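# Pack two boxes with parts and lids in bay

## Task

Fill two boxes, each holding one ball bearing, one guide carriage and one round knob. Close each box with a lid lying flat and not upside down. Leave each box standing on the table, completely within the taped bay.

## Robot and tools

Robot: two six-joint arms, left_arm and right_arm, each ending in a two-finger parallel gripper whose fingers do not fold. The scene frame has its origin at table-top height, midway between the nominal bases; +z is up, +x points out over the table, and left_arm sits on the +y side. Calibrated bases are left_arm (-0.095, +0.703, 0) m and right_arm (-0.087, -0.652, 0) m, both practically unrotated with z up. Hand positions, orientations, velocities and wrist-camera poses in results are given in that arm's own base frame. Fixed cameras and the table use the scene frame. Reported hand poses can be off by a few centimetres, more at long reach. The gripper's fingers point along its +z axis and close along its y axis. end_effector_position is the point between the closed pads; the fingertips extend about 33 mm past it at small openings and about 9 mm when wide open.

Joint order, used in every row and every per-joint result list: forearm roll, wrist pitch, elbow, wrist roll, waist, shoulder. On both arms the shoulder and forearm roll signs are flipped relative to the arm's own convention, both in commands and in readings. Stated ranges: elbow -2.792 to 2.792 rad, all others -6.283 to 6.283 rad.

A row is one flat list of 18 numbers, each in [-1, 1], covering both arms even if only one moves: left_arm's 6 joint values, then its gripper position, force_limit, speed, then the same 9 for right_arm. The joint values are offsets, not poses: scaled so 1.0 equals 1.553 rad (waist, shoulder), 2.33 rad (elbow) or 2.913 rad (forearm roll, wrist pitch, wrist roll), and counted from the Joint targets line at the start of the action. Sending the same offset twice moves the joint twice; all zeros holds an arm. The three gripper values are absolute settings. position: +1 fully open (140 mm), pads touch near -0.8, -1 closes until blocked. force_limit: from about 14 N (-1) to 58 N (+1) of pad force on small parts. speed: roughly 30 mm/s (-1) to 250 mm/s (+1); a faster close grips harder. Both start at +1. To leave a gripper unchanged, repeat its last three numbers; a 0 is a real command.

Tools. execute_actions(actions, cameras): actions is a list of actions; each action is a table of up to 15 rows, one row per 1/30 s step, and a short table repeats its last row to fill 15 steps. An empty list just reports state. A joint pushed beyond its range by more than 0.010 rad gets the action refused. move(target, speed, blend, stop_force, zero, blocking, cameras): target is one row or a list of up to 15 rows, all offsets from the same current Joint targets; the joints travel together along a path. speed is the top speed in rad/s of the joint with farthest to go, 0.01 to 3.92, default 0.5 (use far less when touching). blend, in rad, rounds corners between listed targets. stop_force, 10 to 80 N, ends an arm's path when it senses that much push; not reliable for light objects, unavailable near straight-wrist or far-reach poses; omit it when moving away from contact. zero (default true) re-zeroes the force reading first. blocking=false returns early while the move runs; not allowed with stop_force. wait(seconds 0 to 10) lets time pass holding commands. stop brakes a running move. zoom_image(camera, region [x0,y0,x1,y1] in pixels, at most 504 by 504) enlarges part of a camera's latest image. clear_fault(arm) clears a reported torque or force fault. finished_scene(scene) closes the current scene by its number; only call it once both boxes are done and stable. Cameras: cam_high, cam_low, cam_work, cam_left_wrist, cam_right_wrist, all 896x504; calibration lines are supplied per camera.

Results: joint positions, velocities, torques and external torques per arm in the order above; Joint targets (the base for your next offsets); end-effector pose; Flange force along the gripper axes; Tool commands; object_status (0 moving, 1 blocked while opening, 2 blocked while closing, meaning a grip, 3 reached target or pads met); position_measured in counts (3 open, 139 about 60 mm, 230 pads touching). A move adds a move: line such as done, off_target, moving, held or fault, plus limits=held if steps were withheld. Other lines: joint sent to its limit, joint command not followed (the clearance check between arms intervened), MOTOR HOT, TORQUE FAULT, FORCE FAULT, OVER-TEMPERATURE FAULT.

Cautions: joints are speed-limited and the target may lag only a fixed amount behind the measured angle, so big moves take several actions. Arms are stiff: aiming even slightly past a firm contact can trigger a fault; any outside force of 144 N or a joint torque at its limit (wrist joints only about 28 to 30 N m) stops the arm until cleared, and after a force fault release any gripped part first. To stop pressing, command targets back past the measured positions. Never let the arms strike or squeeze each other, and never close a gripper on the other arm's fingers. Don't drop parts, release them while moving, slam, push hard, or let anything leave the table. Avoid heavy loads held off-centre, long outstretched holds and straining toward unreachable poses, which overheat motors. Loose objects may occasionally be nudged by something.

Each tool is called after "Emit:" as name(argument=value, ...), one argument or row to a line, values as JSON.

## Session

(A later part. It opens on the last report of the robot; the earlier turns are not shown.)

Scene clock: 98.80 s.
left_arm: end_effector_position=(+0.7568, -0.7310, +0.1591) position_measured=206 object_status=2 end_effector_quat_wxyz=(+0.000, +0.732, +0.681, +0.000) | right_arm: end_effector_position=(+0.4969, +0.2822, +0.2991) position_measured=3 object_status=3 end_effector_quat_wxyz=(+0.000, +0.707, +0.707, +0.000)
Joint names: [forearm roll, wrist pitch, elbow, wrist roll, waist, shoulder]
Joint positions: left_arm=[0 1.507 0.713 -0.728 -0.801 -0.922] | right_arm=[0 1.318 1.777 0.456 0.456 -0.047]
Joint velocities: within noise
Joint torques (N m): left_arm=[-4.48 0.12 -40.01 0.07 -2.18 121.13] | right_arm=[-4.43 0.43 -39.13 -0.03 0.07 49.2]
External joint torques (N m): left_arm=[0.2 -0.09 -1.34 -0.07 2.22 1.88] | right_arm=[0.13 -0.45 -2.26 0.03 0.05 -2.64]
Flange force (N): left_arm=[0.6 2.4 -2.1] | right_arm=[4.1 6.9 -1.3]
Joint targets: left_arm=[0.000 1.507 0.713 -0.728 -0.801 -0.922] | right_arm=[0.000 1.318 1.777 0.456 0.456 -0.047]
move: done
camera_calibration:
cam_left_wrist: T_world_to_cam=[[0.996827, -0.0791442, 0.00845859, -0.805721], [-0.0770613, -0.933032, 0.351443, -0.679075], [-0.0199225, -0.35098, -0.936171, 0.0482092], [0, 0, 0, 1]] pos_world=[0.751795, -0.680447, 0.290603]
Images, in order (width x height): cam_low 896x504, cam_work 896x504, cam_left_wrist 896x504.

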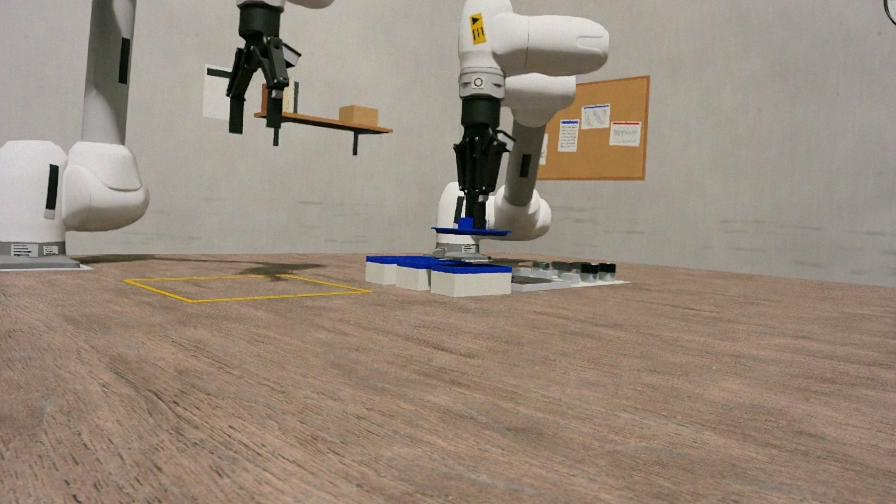

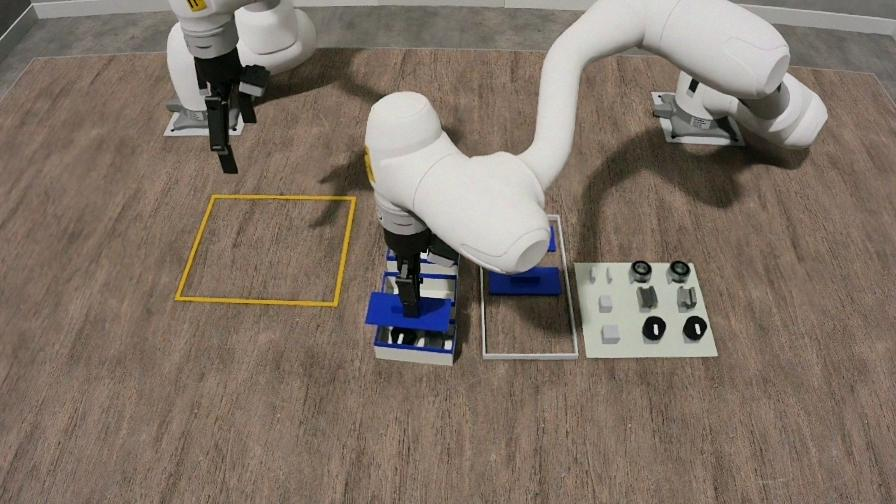

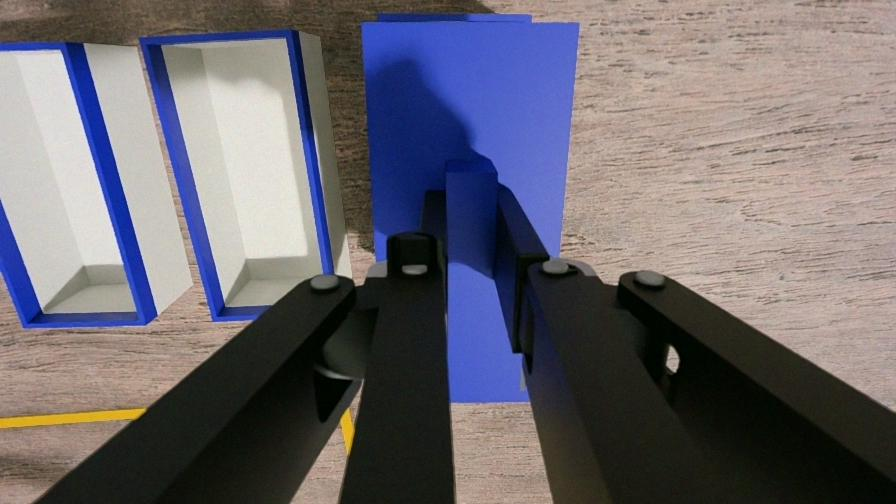

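Emit:
move(
  target=[0,-0.0366,0.0494,0.0018,0.0034,0.0054,-1,-1,-1,0,0,0,0,0,0,1,1,1],
  speed=0.15,
  cameras=["cam_left_wrist","cam_work","cam_low"],
)

Emit:
zoom_image(
  camera="cam_low",
  region=[350, 190, 530, 310],
)

Emit:
zoom_image(
  camera="cam_work",
  region=[350, 270, 490, 380],
)

Scene clock: 101.43 s.
left_arm: end_effector_position=(+0.7536, -0.7198, +0.1040) position_measured=206 object_status=2 end_effector_quat_wxyz=(+0.000, +0.732, +0.681, +0.000) | right_arm: end_effector_position=(+0.4969, +0.2822, +0.2991) position_measured=3 object_status=3 end_effector_quat_wxyz=(+0.000, +0.707, +0.707, +0.000)
Joint names: [forearm roll, wrist pitch, elbow, wrist roll, waist, shoulder]
Joint positions: left_arm=[0 1.401 0.828 -0.723 -0.795 -0.913] | right_arm=[0 1.318 1.777 0.456 0.456 -0.047]
Joint velocities: within noise
Joint torques (N m): left_arm=[-4.44 0.11 -39.12 0.03 -1.86 118.54] | right_arm=[-4.4 0.42 -39.21 -0.03 0.05 48.92]
External joint torques (N m): left_arm=[0.25 -0.07 -1.42 -0.03 1.57 2.74] | right_arm=[0.11 -0.43 -2.2 0.03 0.09 -2.09]
Flange force (N): left_arm=[1.3 0.8 -2.5] | right_arm=[3.7 6.0 -1.5]
Joint targets: left_arm=[0.000 1.401 0.828 -0.723 -0.795 -0.913] | right_arm=[0.000 1.318 1.777 0.456 0.456 -0.047]
move: done
camera_calibration:
cam_left_wrist: T_world_to_cam=[[0.996825, -0.0791818, 0.00835788, -0.801078], [-0.0770628, -0.933062, 0.351363, -0.649515], [-0.0200231, -0.350891, -0.936202, 0.000632989], [0, 0, 0, 1]] pos_world=[0.748494, -0.669246, 0.235503]
Images, in order (width x height): cam_low 896x504, cam_work 896x504, cam_left_wrist 896x504.

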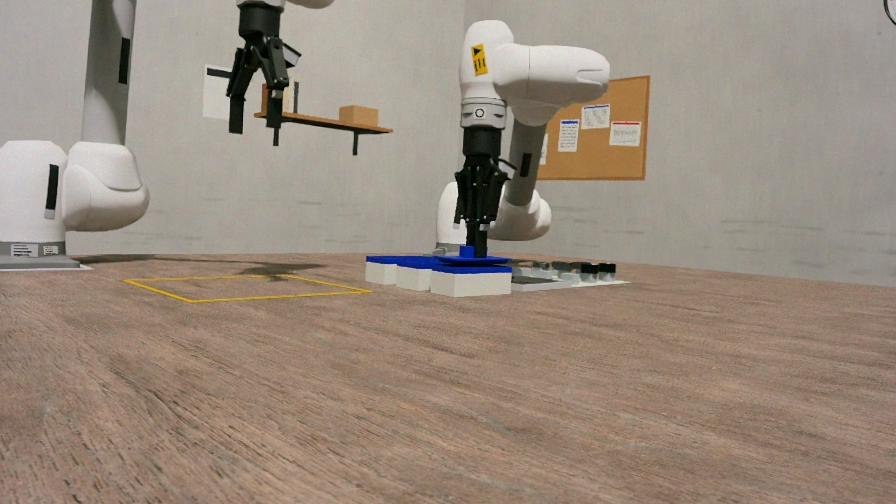

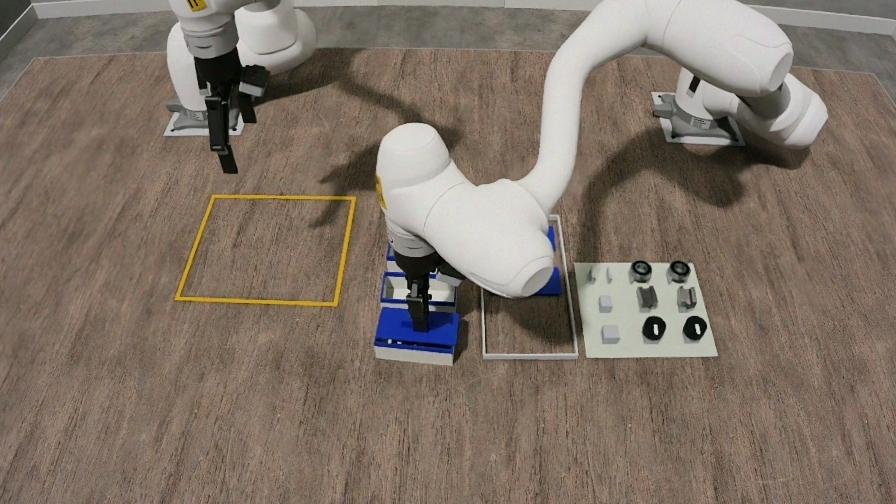

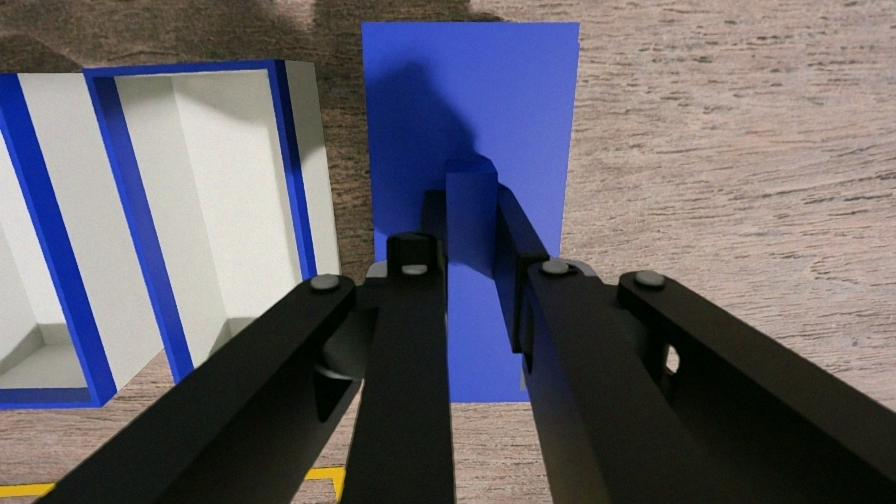

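Scaled by 2.800 from the camera's 896x504 image, which has a finer 1280x720 frame.

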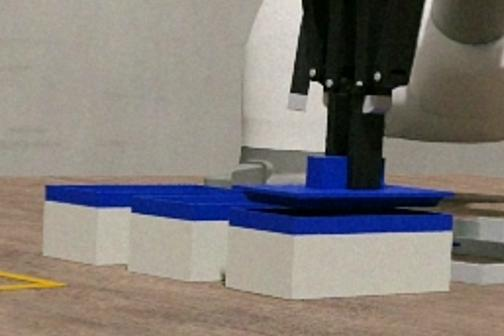

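Scaled by 3.600 from the camera's 896x504 image, which has a finer 1280x720 frame.

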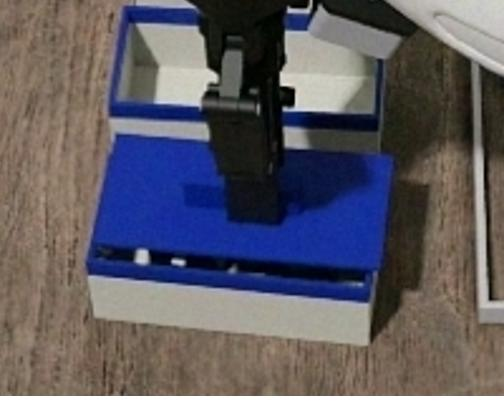

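Emit:
zoom_image(
  camera="cam_low",
  region=[425, 235, 520, 305],
)

Emit:
zoom_image(
  camera="cam_work",
  region=[370, 305, 465, 370],
)

Emit:
zoom_image(
  camera="cam_left_wrist",
  region=[340, 0, 600, 120],
)

Scaled by 5.305 from the camera's 896x504 image, which has a finer 1280x720 frame.

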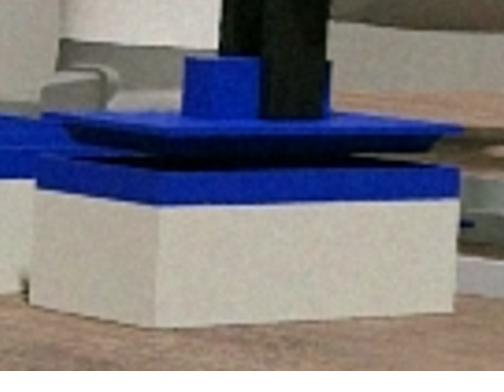

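Scaled by 5.305 from the camera's 896x504 image, which has a finer 1280x720 frame.

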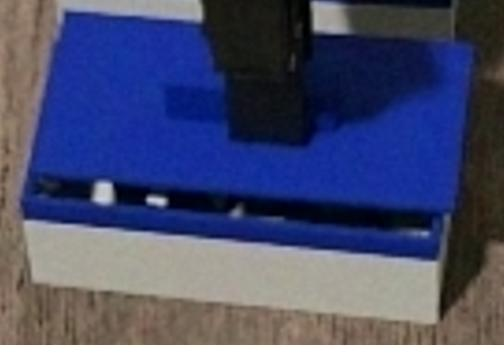

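Scaled by 1.938 from the camera's 896x504 image, which has a finer 1280x720 frame.

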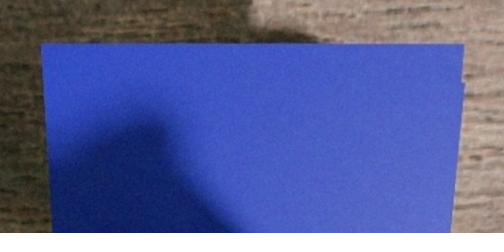

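Emit:
zoom_image(
  camera="cam_left_wrist",
  region=[540, 10, 600, 90],
)

Emit:
zoom_image(
  camera="cam_left_wrist",
  region=[340, 10, 400, 90],
)

Emit:
zoom_image(
  camera="cam_high",
  region=[380, 100, 500, 220],
)

Scaled by 6.300 from the camera's 896x504 image, which has a finer 1280x720 frame.

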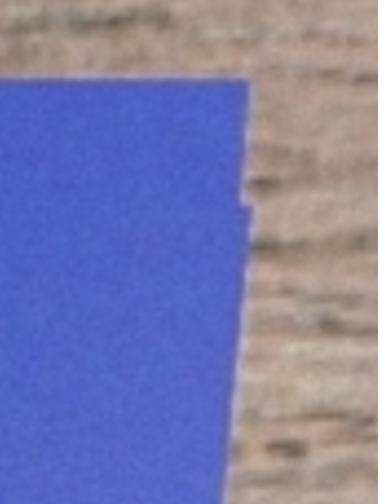

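Scaled by 6.300 from the camera's 896x504 image, which has a finer 1280x720 frame.

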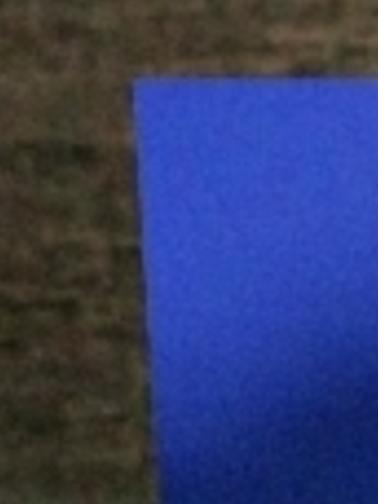

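This scene's latest camera images include none from cam_high. They are from: cam_low, cam_work, cam_left_wrist. cam_high's image comes with the result of a call that names it in "cameras".

Emit:
move(
  target=[0,0,0,0,0,0,-1,-1,-1,0,0.0170,-0.2179,0.5,-0.0017,-0.2949,1,1,1],
  speed=1.2,
  cameras=[],
)

Emit:
move(
  target=[0,0,0,0,0,0,-1,-1,-1,0,0,0,0.5776,0,0,1,1,1],
  speed=1.2,
  cameras=["cam_right_wrist","cam_work","cam_high"],
)

Emit:
zoom_image(
  camera="cam_high",
  region=[390, 130, 490, 220],
)

Scene clock: 108.97 s.
left_arm: end_effector_position=(+0.7535, -0.7198, +0.1039) position_measured=206 object_status=2 end_effector_quat_wxyz=(+0.000, +0.732, +0.681, +0.000) | right_arm: end_effector_position=(+0.7468, +0.4023, +0.2493) position_measured=3 object_status=3 end_effector_quat_wxyz=(+0.000, +0.998, +0.056, +0.000)
Joint names: [forearm roll, wrist pitch, elbow, wrist roll, waist, shoulder]
Joint positions: left_arm=[0 1.401 0.828 -0.723 -0.795 -0.913] | right_arm=[0 1.367 1.269 1.912 0.454 -0.506]
Joint velocities: within noise
Joint torques (N m): left_arm=[-4.41 0.15 -39.62 0.02 -1.91 118.92] | right_arm=[-4.42 0.37 -39.67 0.01 -0.29 96.17]
External joint torques (N m): left_arm=[0.19 -0.12 -1.16 -0.02 1.73 2.67] | right_arm=[0.13 -0.42 -2.29 -0.01 0.45 -2.81]
Flange force (N): left_arm=[2.0 0.1 -2.1] | right_arm=[9.3 -4.3 -1.3]
Joint targets: left_arm=[0.000 1.401 0.828 -0.723 -0.795 -0.913] | right_arm=[0.000 1.367 1.269 1.912 0.454 -0.506]
move: done
No camera images: "cameras" was empty.

Scene clock: 110.93 s.
left_arm: end_effector_position=(+0.7536, -0.7198, +0.1040) position_measured=206 object_status=2 end_effector_quat_wxyz=(+0.000, +0.732, +0.681, +0.000) | right_arm: end_effector_position=(+0.7468, +0.4024, +0.2493) position_measured=3 object_status=3 end_effector_quat_wxyz=(+0.000, +0.707, -0.707, +0.000)
Joint names: [forearm roll, wrist pitch, elbow, wrist roll, waist, shoulder]
Joint positions: left_arm=[0 1.401 0.828 -0.723 -0.795 -0.913] | right_arm=[0 1.367 1.269 3.595 0.454 -0.506]
Joint velocities: within noise
Joint torques (N m): left_arm=[-4.44 0.12 -39.52 0.09 -2.18 118.83] | right_arm=[-4.35 0.43 -39.62 -0.05 0.08 96.19]
External joint torques (N m): left_arm=[0.18 -0.1 -1.54 -0.09 2.08 3.58] | right_arm=[0.07 -0.41 -2.34 0.05 0.15 -2.78]
Flange force (N): left_arm=[2.5 0.0 -2.9] | right_arm=[-5.1 -8.9 -1.4]
Joint targets: left_arm=[0.000 1.401 0.828 -0.723 -0.795 -0.913] | right_arm=[0.000 1.367 1.269 3.595 0.454 -0.506]
move: done
camera_calibration:
cam_right_wrist: T_world_to_cam=[[-0.999607, -0.0154799, -0.0233587, 0.770459], [-0.022145, 0.947167, 0.319977, -0.436123], [0.0171714, 0.320368, -0.947137, 0.233631], [0, 0, 0, 1]] pos_world=[0.756486, 0.350159, 0.378827]
Images, in order (width x height): cam_high 896x504, cam_work 896x504, cam_right_wrist 896x504.

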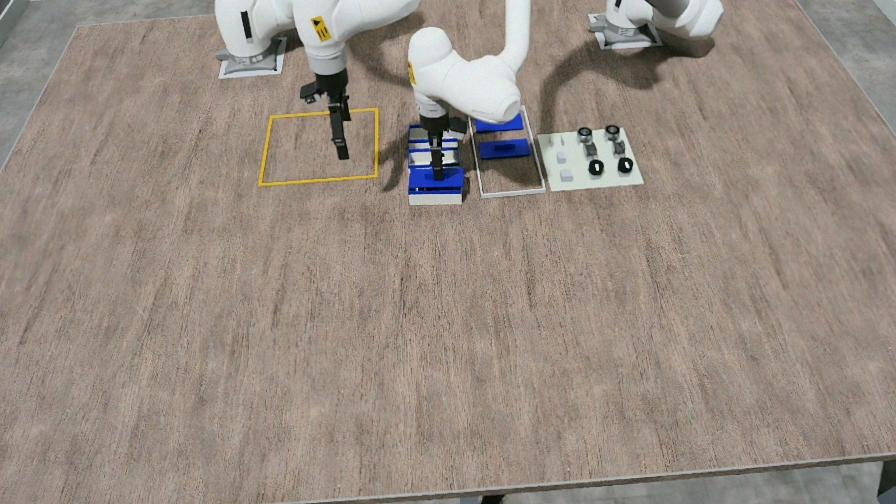

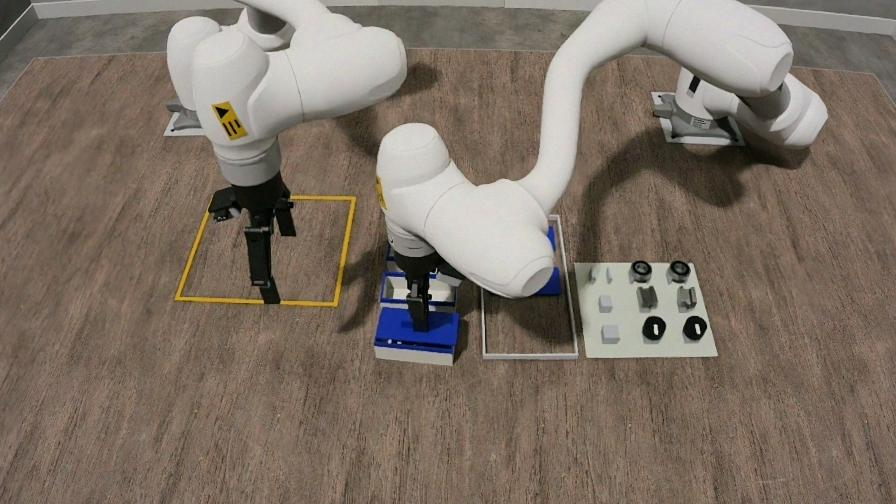

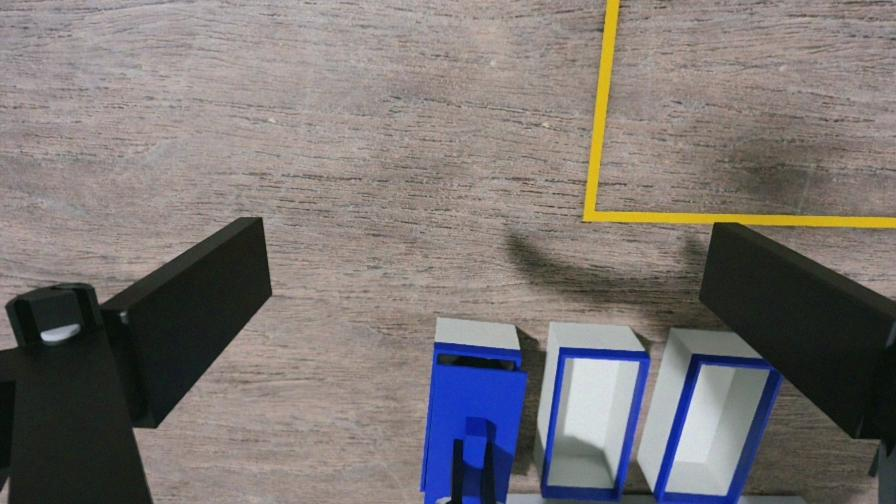

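Scaled by 5.040 from the camera's 896x504 image, which has a finer 1280x720 frame.

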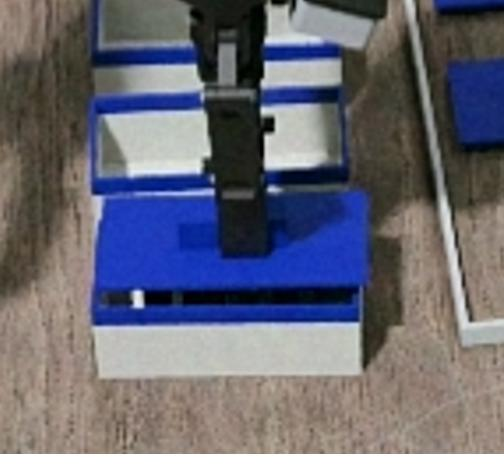

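Emit:
zoom_image(
  camera="cam_right_wrist",
  region=[400, 304, 600, 504],
)

Scaled by 2.520 from the camera's 896x504 image, which has a finer 1280x720 frame.

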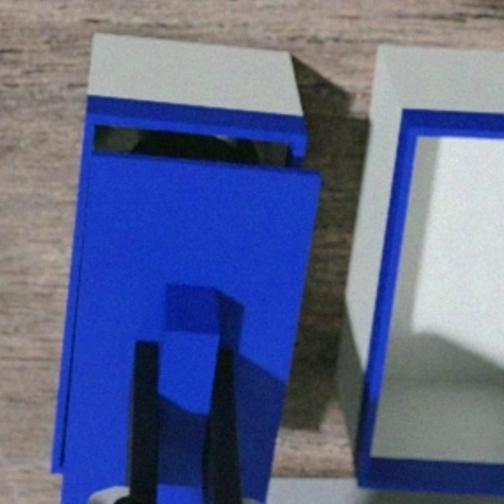

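Emit:
move(
  target=[0,-0.0007,-0.0033,-0.0004,-0.0008,-0.0062,-1,-1,-1,0,0,0,0,0,0,1,1,1],
  speed=0.1,
  cameras=["cam_right_wrist","cam_work","cam_low","cam_left_wrist"],
)

Emit:
zoom_image(
  camera="cam_right_wrist",
  region=[410, 310, 560, 460],
)

Emit:
zoom_image(
  camera="cam_work",
  region=[370, 305, 465, 370],
)

Emit:
zoom_image(
  camera="cam_low",
  region=[425, 235, 520, 305],
)

Emit:
zoom_image(
  camera="cam_left_wrist",
  region=[340, 0, 600, 120],
)

Scene clock: 114.00 s.
left_arm: end_effector_position=(+0.7551, -0.7232, +0.0982) position_measured=206 object_status=2 end_effector_quat_wxyz=(+0.000, +0.732, +0.681, +0.000) | right_arm: end_effector_position=(+0.7468, +0.4024, +0.2492) position_measured=3 object_status=3 end_effector_quat_wxyz=(+0.000, +0.707, -0.707, +0.000)
Joint names: [forearm roll, wrist pitch, elbow, wrist roll, waist, shoulder]
Joint positions: left_arm=[0 1.399 0.82 -0.724 -0.797 -0.923] | right_arm=[0 1.367 1.269 3.595 0.454 -0.506]
Joint velocities: within noise
Joint torques (N m): left_arm=[-4.38 0.1 -39.78 0.1 -2.19 119] | right_arm=[-4.38 0.41 -39.45 -0.03 0.34 95.66]
External joint torques (N m): left_arm=[0.17 -0.07 -0.8 -0.1 2.22 2.81] | right_arm=[0.14 -0.4 -2.26 0.03 -0.21 -2.99]
Flange force (N): left_arm=[3.4 -0.9 -1.8] | right_arm=[-4.7 -9.2 -1.3]
Joint targets: left_arm=[0.000 1.399 0.820 -0.724 -0.797 -0.923] | right_arm=[0.000 1.367 1.269 3.595 0.454 -0.506]
move: done
camera_calibration:
cam_left_wrist: T_world_to_cam=[[0.996819, -0.0792397, 0.00848626, -0.802858], [-0.0771623, -0.933057, 0.351354, -0.650419], [-0.0199231, -0.350892, -0.936204, -0.00612845], [0, 0, 0, 1]] pos_world=[0.749994, -0.672646, 0.229603]
cam_right_wrist: T_world_to_cam=[[-0.999607, -0.0154799, -0.0233587, 0.770459], [-0.022145, 0.947167, 0.319977, -0.436123], [0.0171714, 0.320368, -0.947137, 0.233631], [0, 0, 0, 1]] pos_world=[0.756486, 0.350159, 0.378827]
Images, in order (width x height): cam_low 896x504, cam_work 896x504, cam_left_wrist 896x504, cam_right_wrist 896x504.

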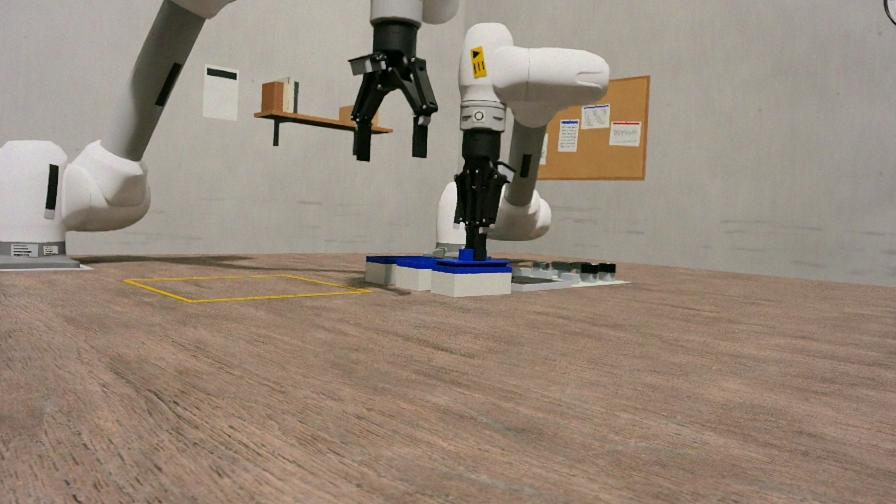

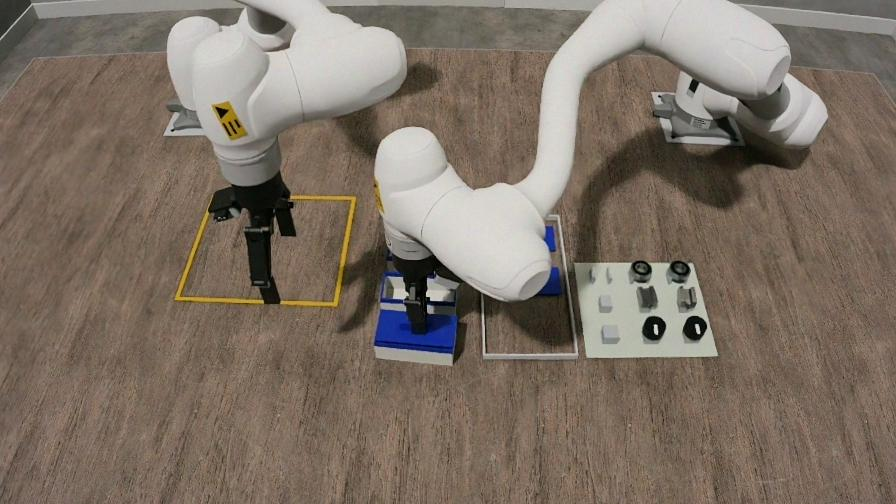

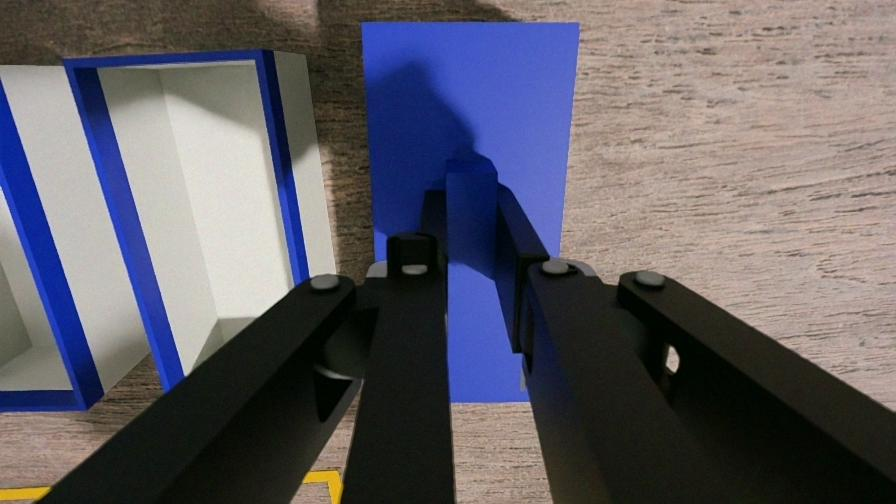

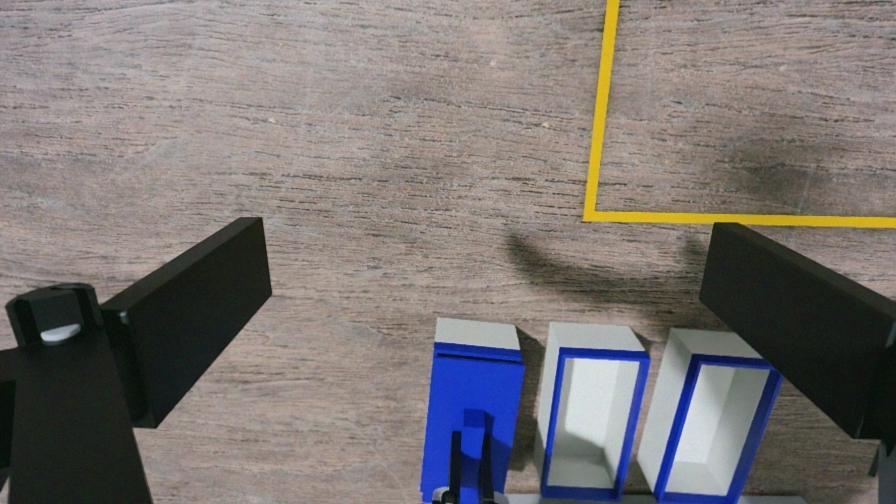

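Scaled by 3.360 from the camera's 896x504 image, which has a finer 1280x720 frame.

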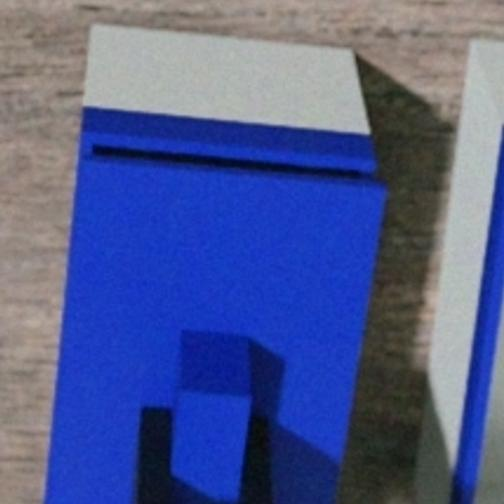

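Scaled by 5.305 from the camera's 896x504 image, which has a finer 1280x720 frame.

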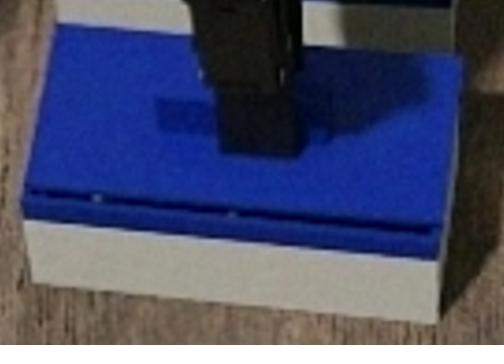

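Scaled by 5.305 from the camera's 896x504 image, which has a finer 1280x720 frame.

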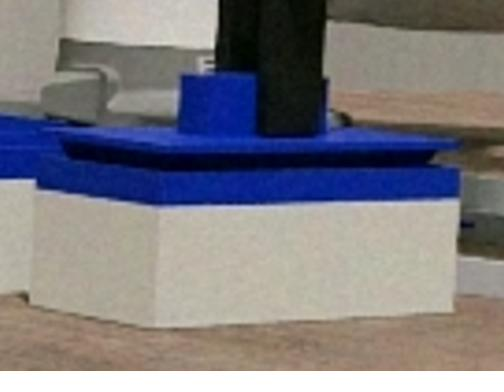

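Scaled by 1.938 from the camera's 896x504 image, which has a finer 1280x720 frame.

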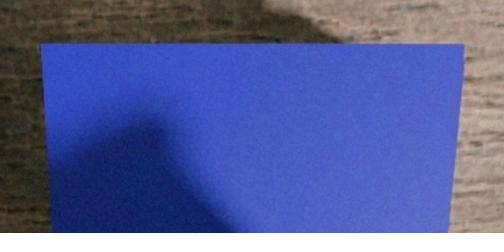

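Emit:
move(
  target=[0,-0.0070,0.0063,0,0,-0.0036,-1,-1,-1,0,0,0,0,0,0,1,1,1],
  speed=0.012,
  stop_force=12,
  cameras=["cam_right_wrist","cam_work","cam_low"],
)

Emit:
zoom_image(
  camera="cam_low",
  region=[425, 235, 520, 305],
)

Emit:
zoom_image(
  camera="cam_right_wrist",
  region=[410, 310, 560, 460],
)

Scene clock: 116.50 s.
left_arm: end_effector_position=(+0.7552, -0.7233, +0.0908) position_measured=206 object_status=2 end_effector_quat_wxyz=(+0.000, +0.732, +0.681, +0.000) | right_arm: end_effector_position=(+0.7468, +0.4024, +0.2492) position_measured=3 object_status=3 end_effector_quat_wxyz=(+0.000, +0.707, -0.707, +0.000)
Joint names: [forearm roll, wrist pitch, elbow, wrist roll, waist, shoulder]
Joint positions: left_arm=[0 1.388 0.828 -0.724 -0.797 -0.926] | right_arm=[0 1.367 1.269 3.595 0.454 -0.506]
Joint velocities: within noise
Joint torques (N m): left_arm=[-4.34 -0.92 -30.25 -0.04 -1.69 99.52] | right_arm=[-4.38 0.42 -39.82 -0.06 0.18 95.36]
External joint torques (N m): left_arm=[0.13 0.94 -10.58 0.04 1.19 23.28] | right_arm=[0.11 -0.4 -2.27 0.06 -0.03 -1.61]
Flange force (N): left_arm=[4.0 -3.0 -21.9] | right_arm=[-3.9 -7.1 -1.7]
Joint targets: left_arm=[0.000 1.388 0.828 -0.724 -0.797 -0.926] | right_arm=[0.000 1.367 1.269 3.595 0.454 -0.506]
move: contact (left_arm)
camera_calibration:
cam_right_wrist: T_world_to_cam=[[-0.999607, -0.0154799, -0.0233587, 0.770459], [-0.022145, 0.947167, 0.319977, -0.436123], [0.0171714, 0.320368, -0.947137, 0.233631], [0, 0, 0, 1]] pos_world=[0.756486, 0.350159, 0.378827]
Images, in order (width x height): cam_low 896x504, cam_work 896x504, cam_right_wrist 896x504.

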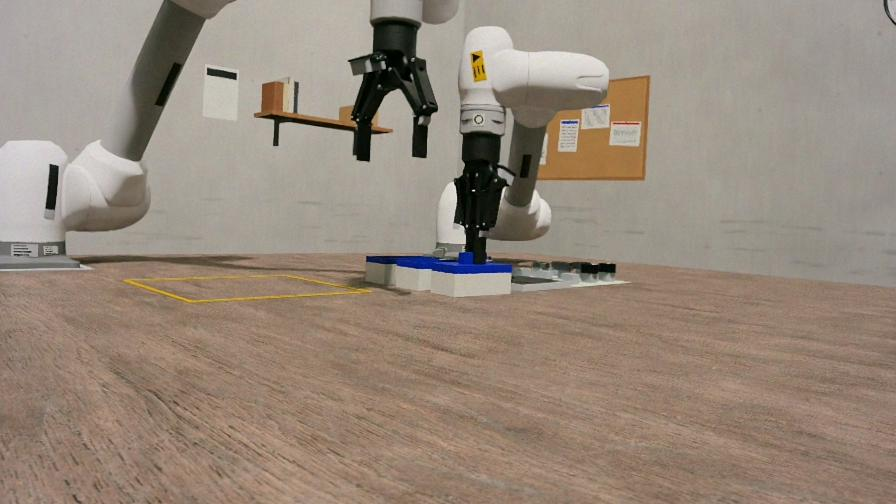

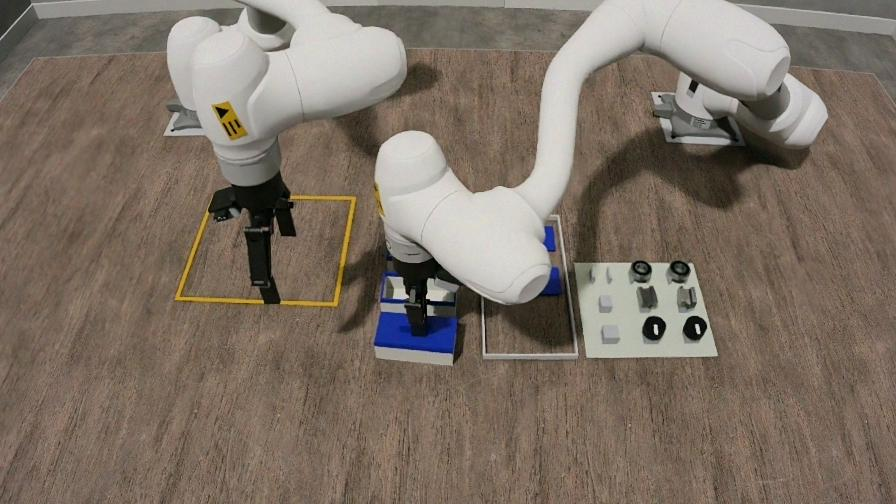

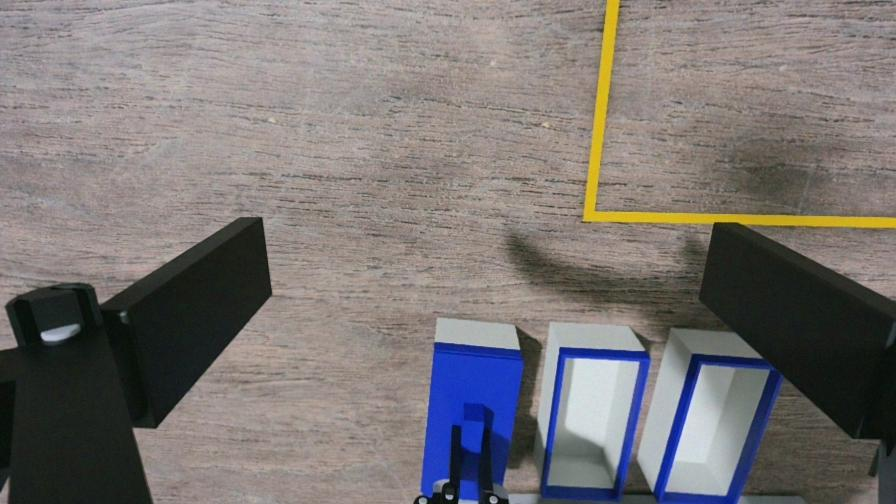

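Scaled by 5.305 from the camera's 896x504 image, which has a finer 1280x720 frame.

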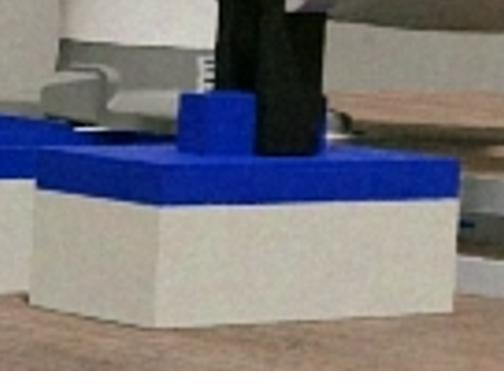

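Scaled by 3.360 from the camera's 896x504 image, which has a finer 1280x720 frame.

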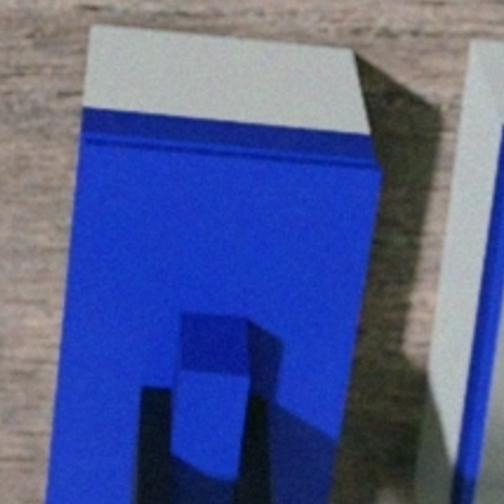

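Emit:
move(
  target=[
    [0,0,0,0,0,0,-0.45,-1,-1,0,0,0,0,0,0,1,1,1],
    [0,0.0362,-0.0365,0,0,0.0133,-0.45,-1,-1,0,0,0,0,0,0,1,1,1],
    [0,-0.1302,0.4440,0.6199,0.1984,0.4222,0.0,-1,-1,0,0,0,0,0,0,0.38,0.2,-1],
    [0,-0.1302,0.4440,0.6199,0.1984,0.4222,0.0,-1,-1,0,-0.0063,-0.0980,0.0971,0.1352,-0.1587,0.38,0.2,-1],
  ],
  speed=[0.5,0.2,1.0,0.5],
  cameras=["cam_left_wrist","cam_right_wrist","cam_work"],
)

Scene clock: 125.60 s.
left_arm: end_effector_position=(+0.5801, -0.2694, +0.1197) position_measured=129 object_status=3 end_effector_quat_wxyz=(+0.000, +1.000, +0.001, +0.000) | right_arm: end_effector_position=(+0.7420, +0.6238, +0.1497) position_measured=81 object_status=3 end_effector_quat_wxyz=(+0.000, +0.681, -0.732, +0.000)
Joint names: [forearm roll, wrist pitch, elbow, wrist roll, waist, shoulder]
Joint positions: left_arm=[0 1.009 1.863 1.082 -0.488 -0.27] | right_arm=[0 1.349 1.041 3.878 0.664 -0.752]
Joint velocities: within noise
Joint torques (N m): left_arm=[-3.8 0.02 -33.66 0.07 -1.74 60.8] | right_arm=[-4.35 0.46 -39.66 -0.09 0.84 118.34]
External joint torques (N m): left_arm=[0.2 -0.07 -1.33 -0.07 1.71 1.68] | right_arm=[0.09 -0.43 -2.11 0.09 -0.53 -4.24]
Flange force (N): left_arm=[1.3 -2.2 -2.6] | right_arm=[-9.4 -10.3 0.1]
Joint targets: left_arm=[0.000 1.009 1.863 1.082 -0.488 -0.270] | right_arm=[0.000 1.349 1.041 3.878 0.664 -0.752]
move: done
camera_calibration:
cam_left_wrist: T_world_to_cam=[[-0.00577138, -0.999937, 0.00957676, -0.259199], [-0.936284, 0.00876693, 0.351134, 0.504027], [-0.351196, -0.00694003, -0.936276, 0.454569], [0, 0, 0, 1]] pos_world=[0.630059, -0.260447, 0.251103]
cam_right_wrist: T_world_to_cam=[[-0.998073, 0.057314, -0.0237976, 0.720348], [0.0466995, 0.946192, 0.32022, -0.664716], [0.0408701, 0.318491, -0.947044, 0.052088], [0, 0, 0, 1]] pos_world=[0.747873, 0.571073, 0.279327]
Images, in order (width x height): cam_work 896x504, cam_left_wrist 896x504, cam_right_wrist 896x504.

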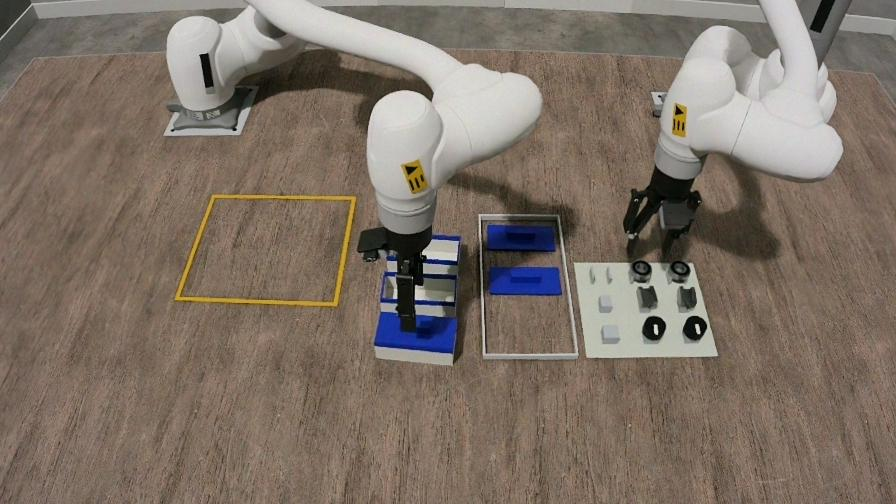

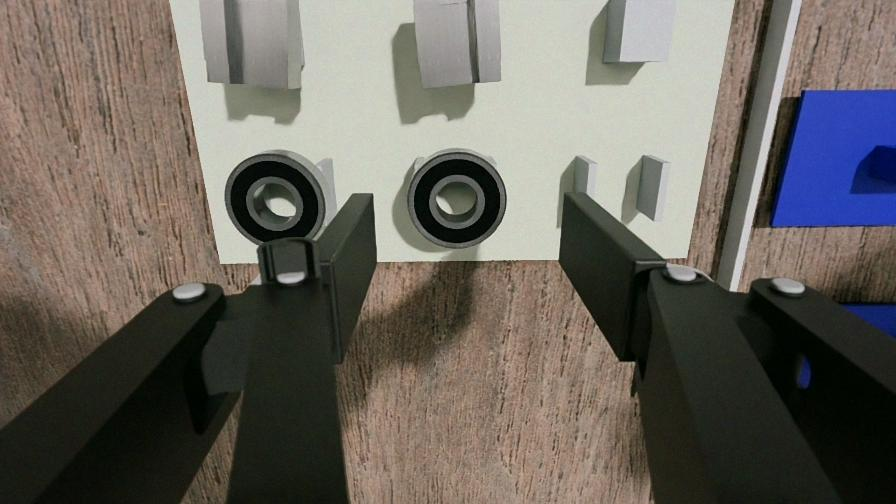

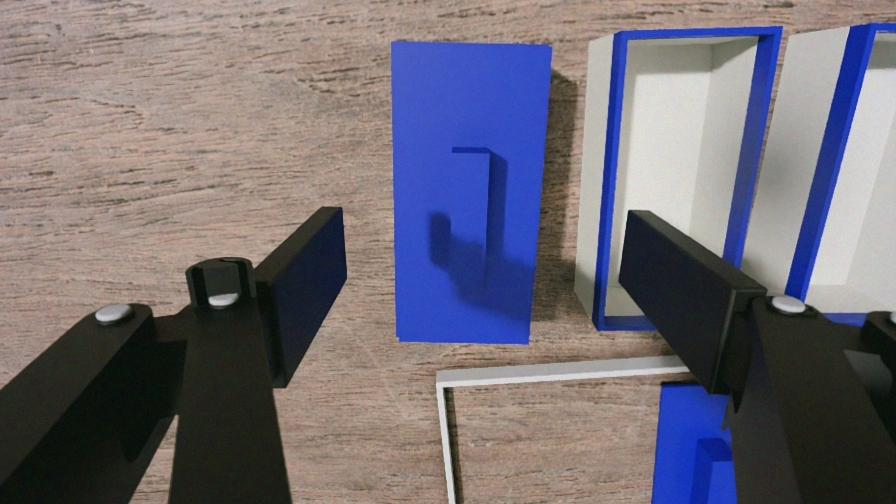

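Emit:
move(
  target=[
    [0,-0.0402,0.0227,0,0,-0.0413,0.0,-1,-1,0,-0.05,0.0359,-0.001,-0.0018,-0.0399,0.38,0.2,-1],
    [0,-0.0402,0.0227,0,0,-0.0413,-1,-1,-1,0,-0.05,0.0359,-0.001,-0.0018,-0.0399,-1,-0.01,-1],
  ],
  speed=0.15,
  cameras=["cam_left_wrist","cam_right_wrist","cam_low"],
)

Emit:
wait(
  seconds=0.5,
  cameras=[],
)

Scene clock: 130.87 s.
left_arm: end_effector_position=(+0.5800, -0.2693, +0.0546) position_measured=160 object_status=2 end_effector_quat_wxyz=(+0.000, +1.000, +0.001, +0.000) | right_arm: end_effector_position=(+0.7465, +0.6240, +0.0447) position_measured=124 object_status=0 end_effector_quat_wxyz=(+0.000, +0.681, -0.732, +0.000)
Joint names: [forearm roll, wrist pitch, elbow, wrist roll, waist, shoulder]
Joint positions: left_arm=[0 0.891 1.915 1.082 -0.488 -0.334] | right_arm=[0 1.203 1.124 3.875 0.661 -0.814]
Joint velocities: within noise
Joint torques (N m): left_arm=[-3.38 -0.15 -30.21 0.04 -1.57 61.88] | right_arm=[-4.11 0.1 -34.6 -0.15 0.98 112.06]
External joint torques (N m): left_arm=[0.05 0.09 -2.16 -0.04 1.51 4.13] | right_arm=[0.06 -0.07 -5.17 0.15 -0.74 4.46]
Flange force (N): left_arm=[0.0 -2.5 -6.2] | right_arm=[-5.5 -6.6 -6.5]
Joint targets: left_arm=[0.000 0.891 1.915 1.082 -0.488 -0.334] | right_arm=[0.000 1.203 1.124 3.875 0.661 -0.814]
move: done
camera_calibration:
cam_left_wrist: T_world_to_cam=[[-0.00577235, -0.999937, 0.00957712, -0.258476], [-0.936284, 0.00876797, 0.351134, 0.52685], [-0.351196, -0.00694003, -0.936276, 0.393711], [0, 0, 0, 1]] pos_world=[0.630059, -0.260347, 0.186103]
cam_right_wrist: T_world_to_cam=[[-0.99809, 0.0570532, -0.0236851, 0.722471], [0.0464926, 0.946236, 0.320118, -0.631344], [0.0406754, 0.318405, -0.947082, -0.0473969], [0, 0, 0, 1]] pos_world=[0.752372, 0.571272, 0.174327]
Images, in order (width x height): cam_low 896x504, cam_left_wrist 896x504, cam_right_wrist 896x504.

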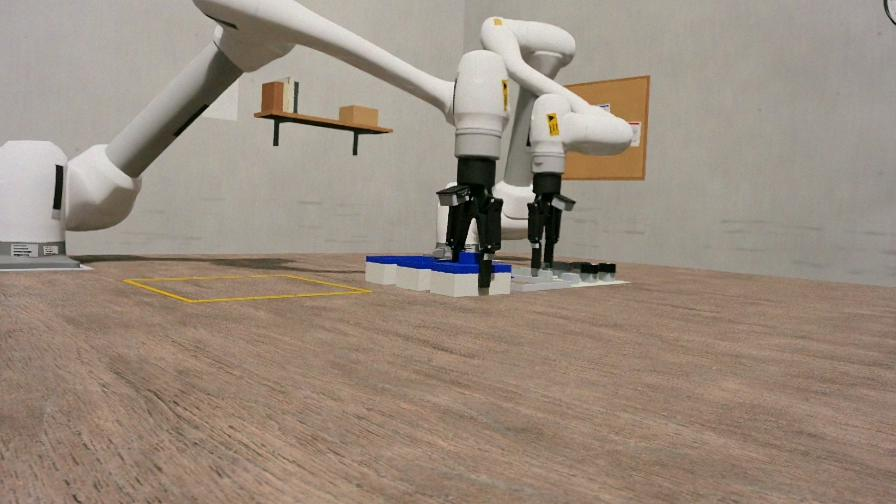

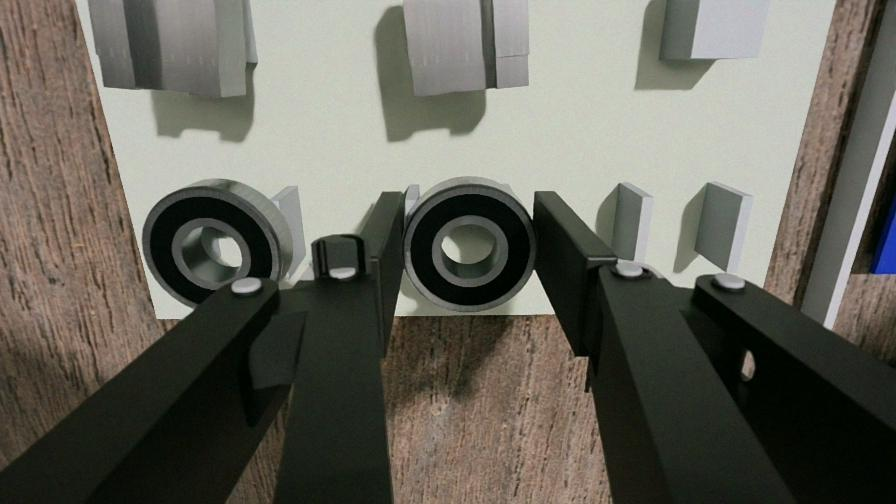

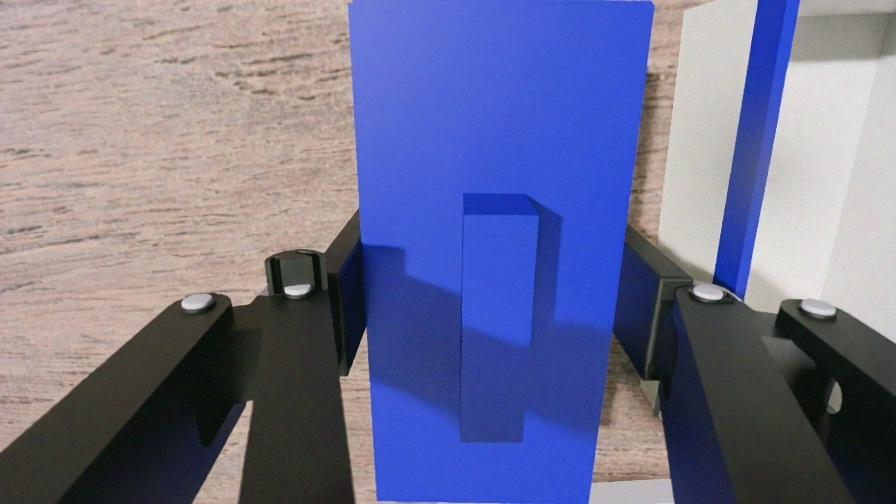

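Scene clock: 131.37 s.
left_arm: end_effector_position=(+0.5800, -0.2693, +0.0546) position_measured=160 object_status=2 end_effector_quat_wxyz=(+0.000, +1.000, +0.001, +0.000) | right_arm: end_effector_position=(+0.7465, +0.6240, +0.0447) position_measured=124 object_status=2 end_effector_quat_wxyz=(+0.000, +0.681, -0.732, +0.000)
Joint names: [forearm roll, wrist pitch, elbow, wrist roll, waist, shoulder]
Joint positions: left_arm=[0 0.891 1.915 1.082 -0.488 -0.334] | right_arm=[0 1.203 1.124 3.875 0.661 -0.814]
Joint velocities: within noise
Joint torques (N m): left_arm=[-3.42 -0.14 -30.05 0.1 -1.94 61.47] | right_arm=[-4.23 0.09 -34.94 -0.13 0.24 112.88]
External joint torques (N m): left_arm=[0.09 0.09 -2.26 -0.1 1.84 4.62] | right_arm=[0.16 -0.06 -5.12 0.13 -0.03 4.41]
Flange force (N): left_arm=[-0.2 -3.1 -6.8] | right_arm=[-6.0 -6.0 -6.4]
Joint targets: left_arm=[0.000 0.891 1.915 1.082 -0.488 -0.334] | right_arm=[0.000 1.203 1.124 3.875 0.661 -0.814]
Tool commands: left_gripper/position=-1.0 left_gripper/force_limit=-1.0 left_gripper/speed=-1.0 right_gripper/position=-1.0 right_gripper/force_limit=-0.01 right_gripper/speed=-1.0
wait: 0.50 s; at rest by 0.17 s
No camera images: "cameras" was empty.


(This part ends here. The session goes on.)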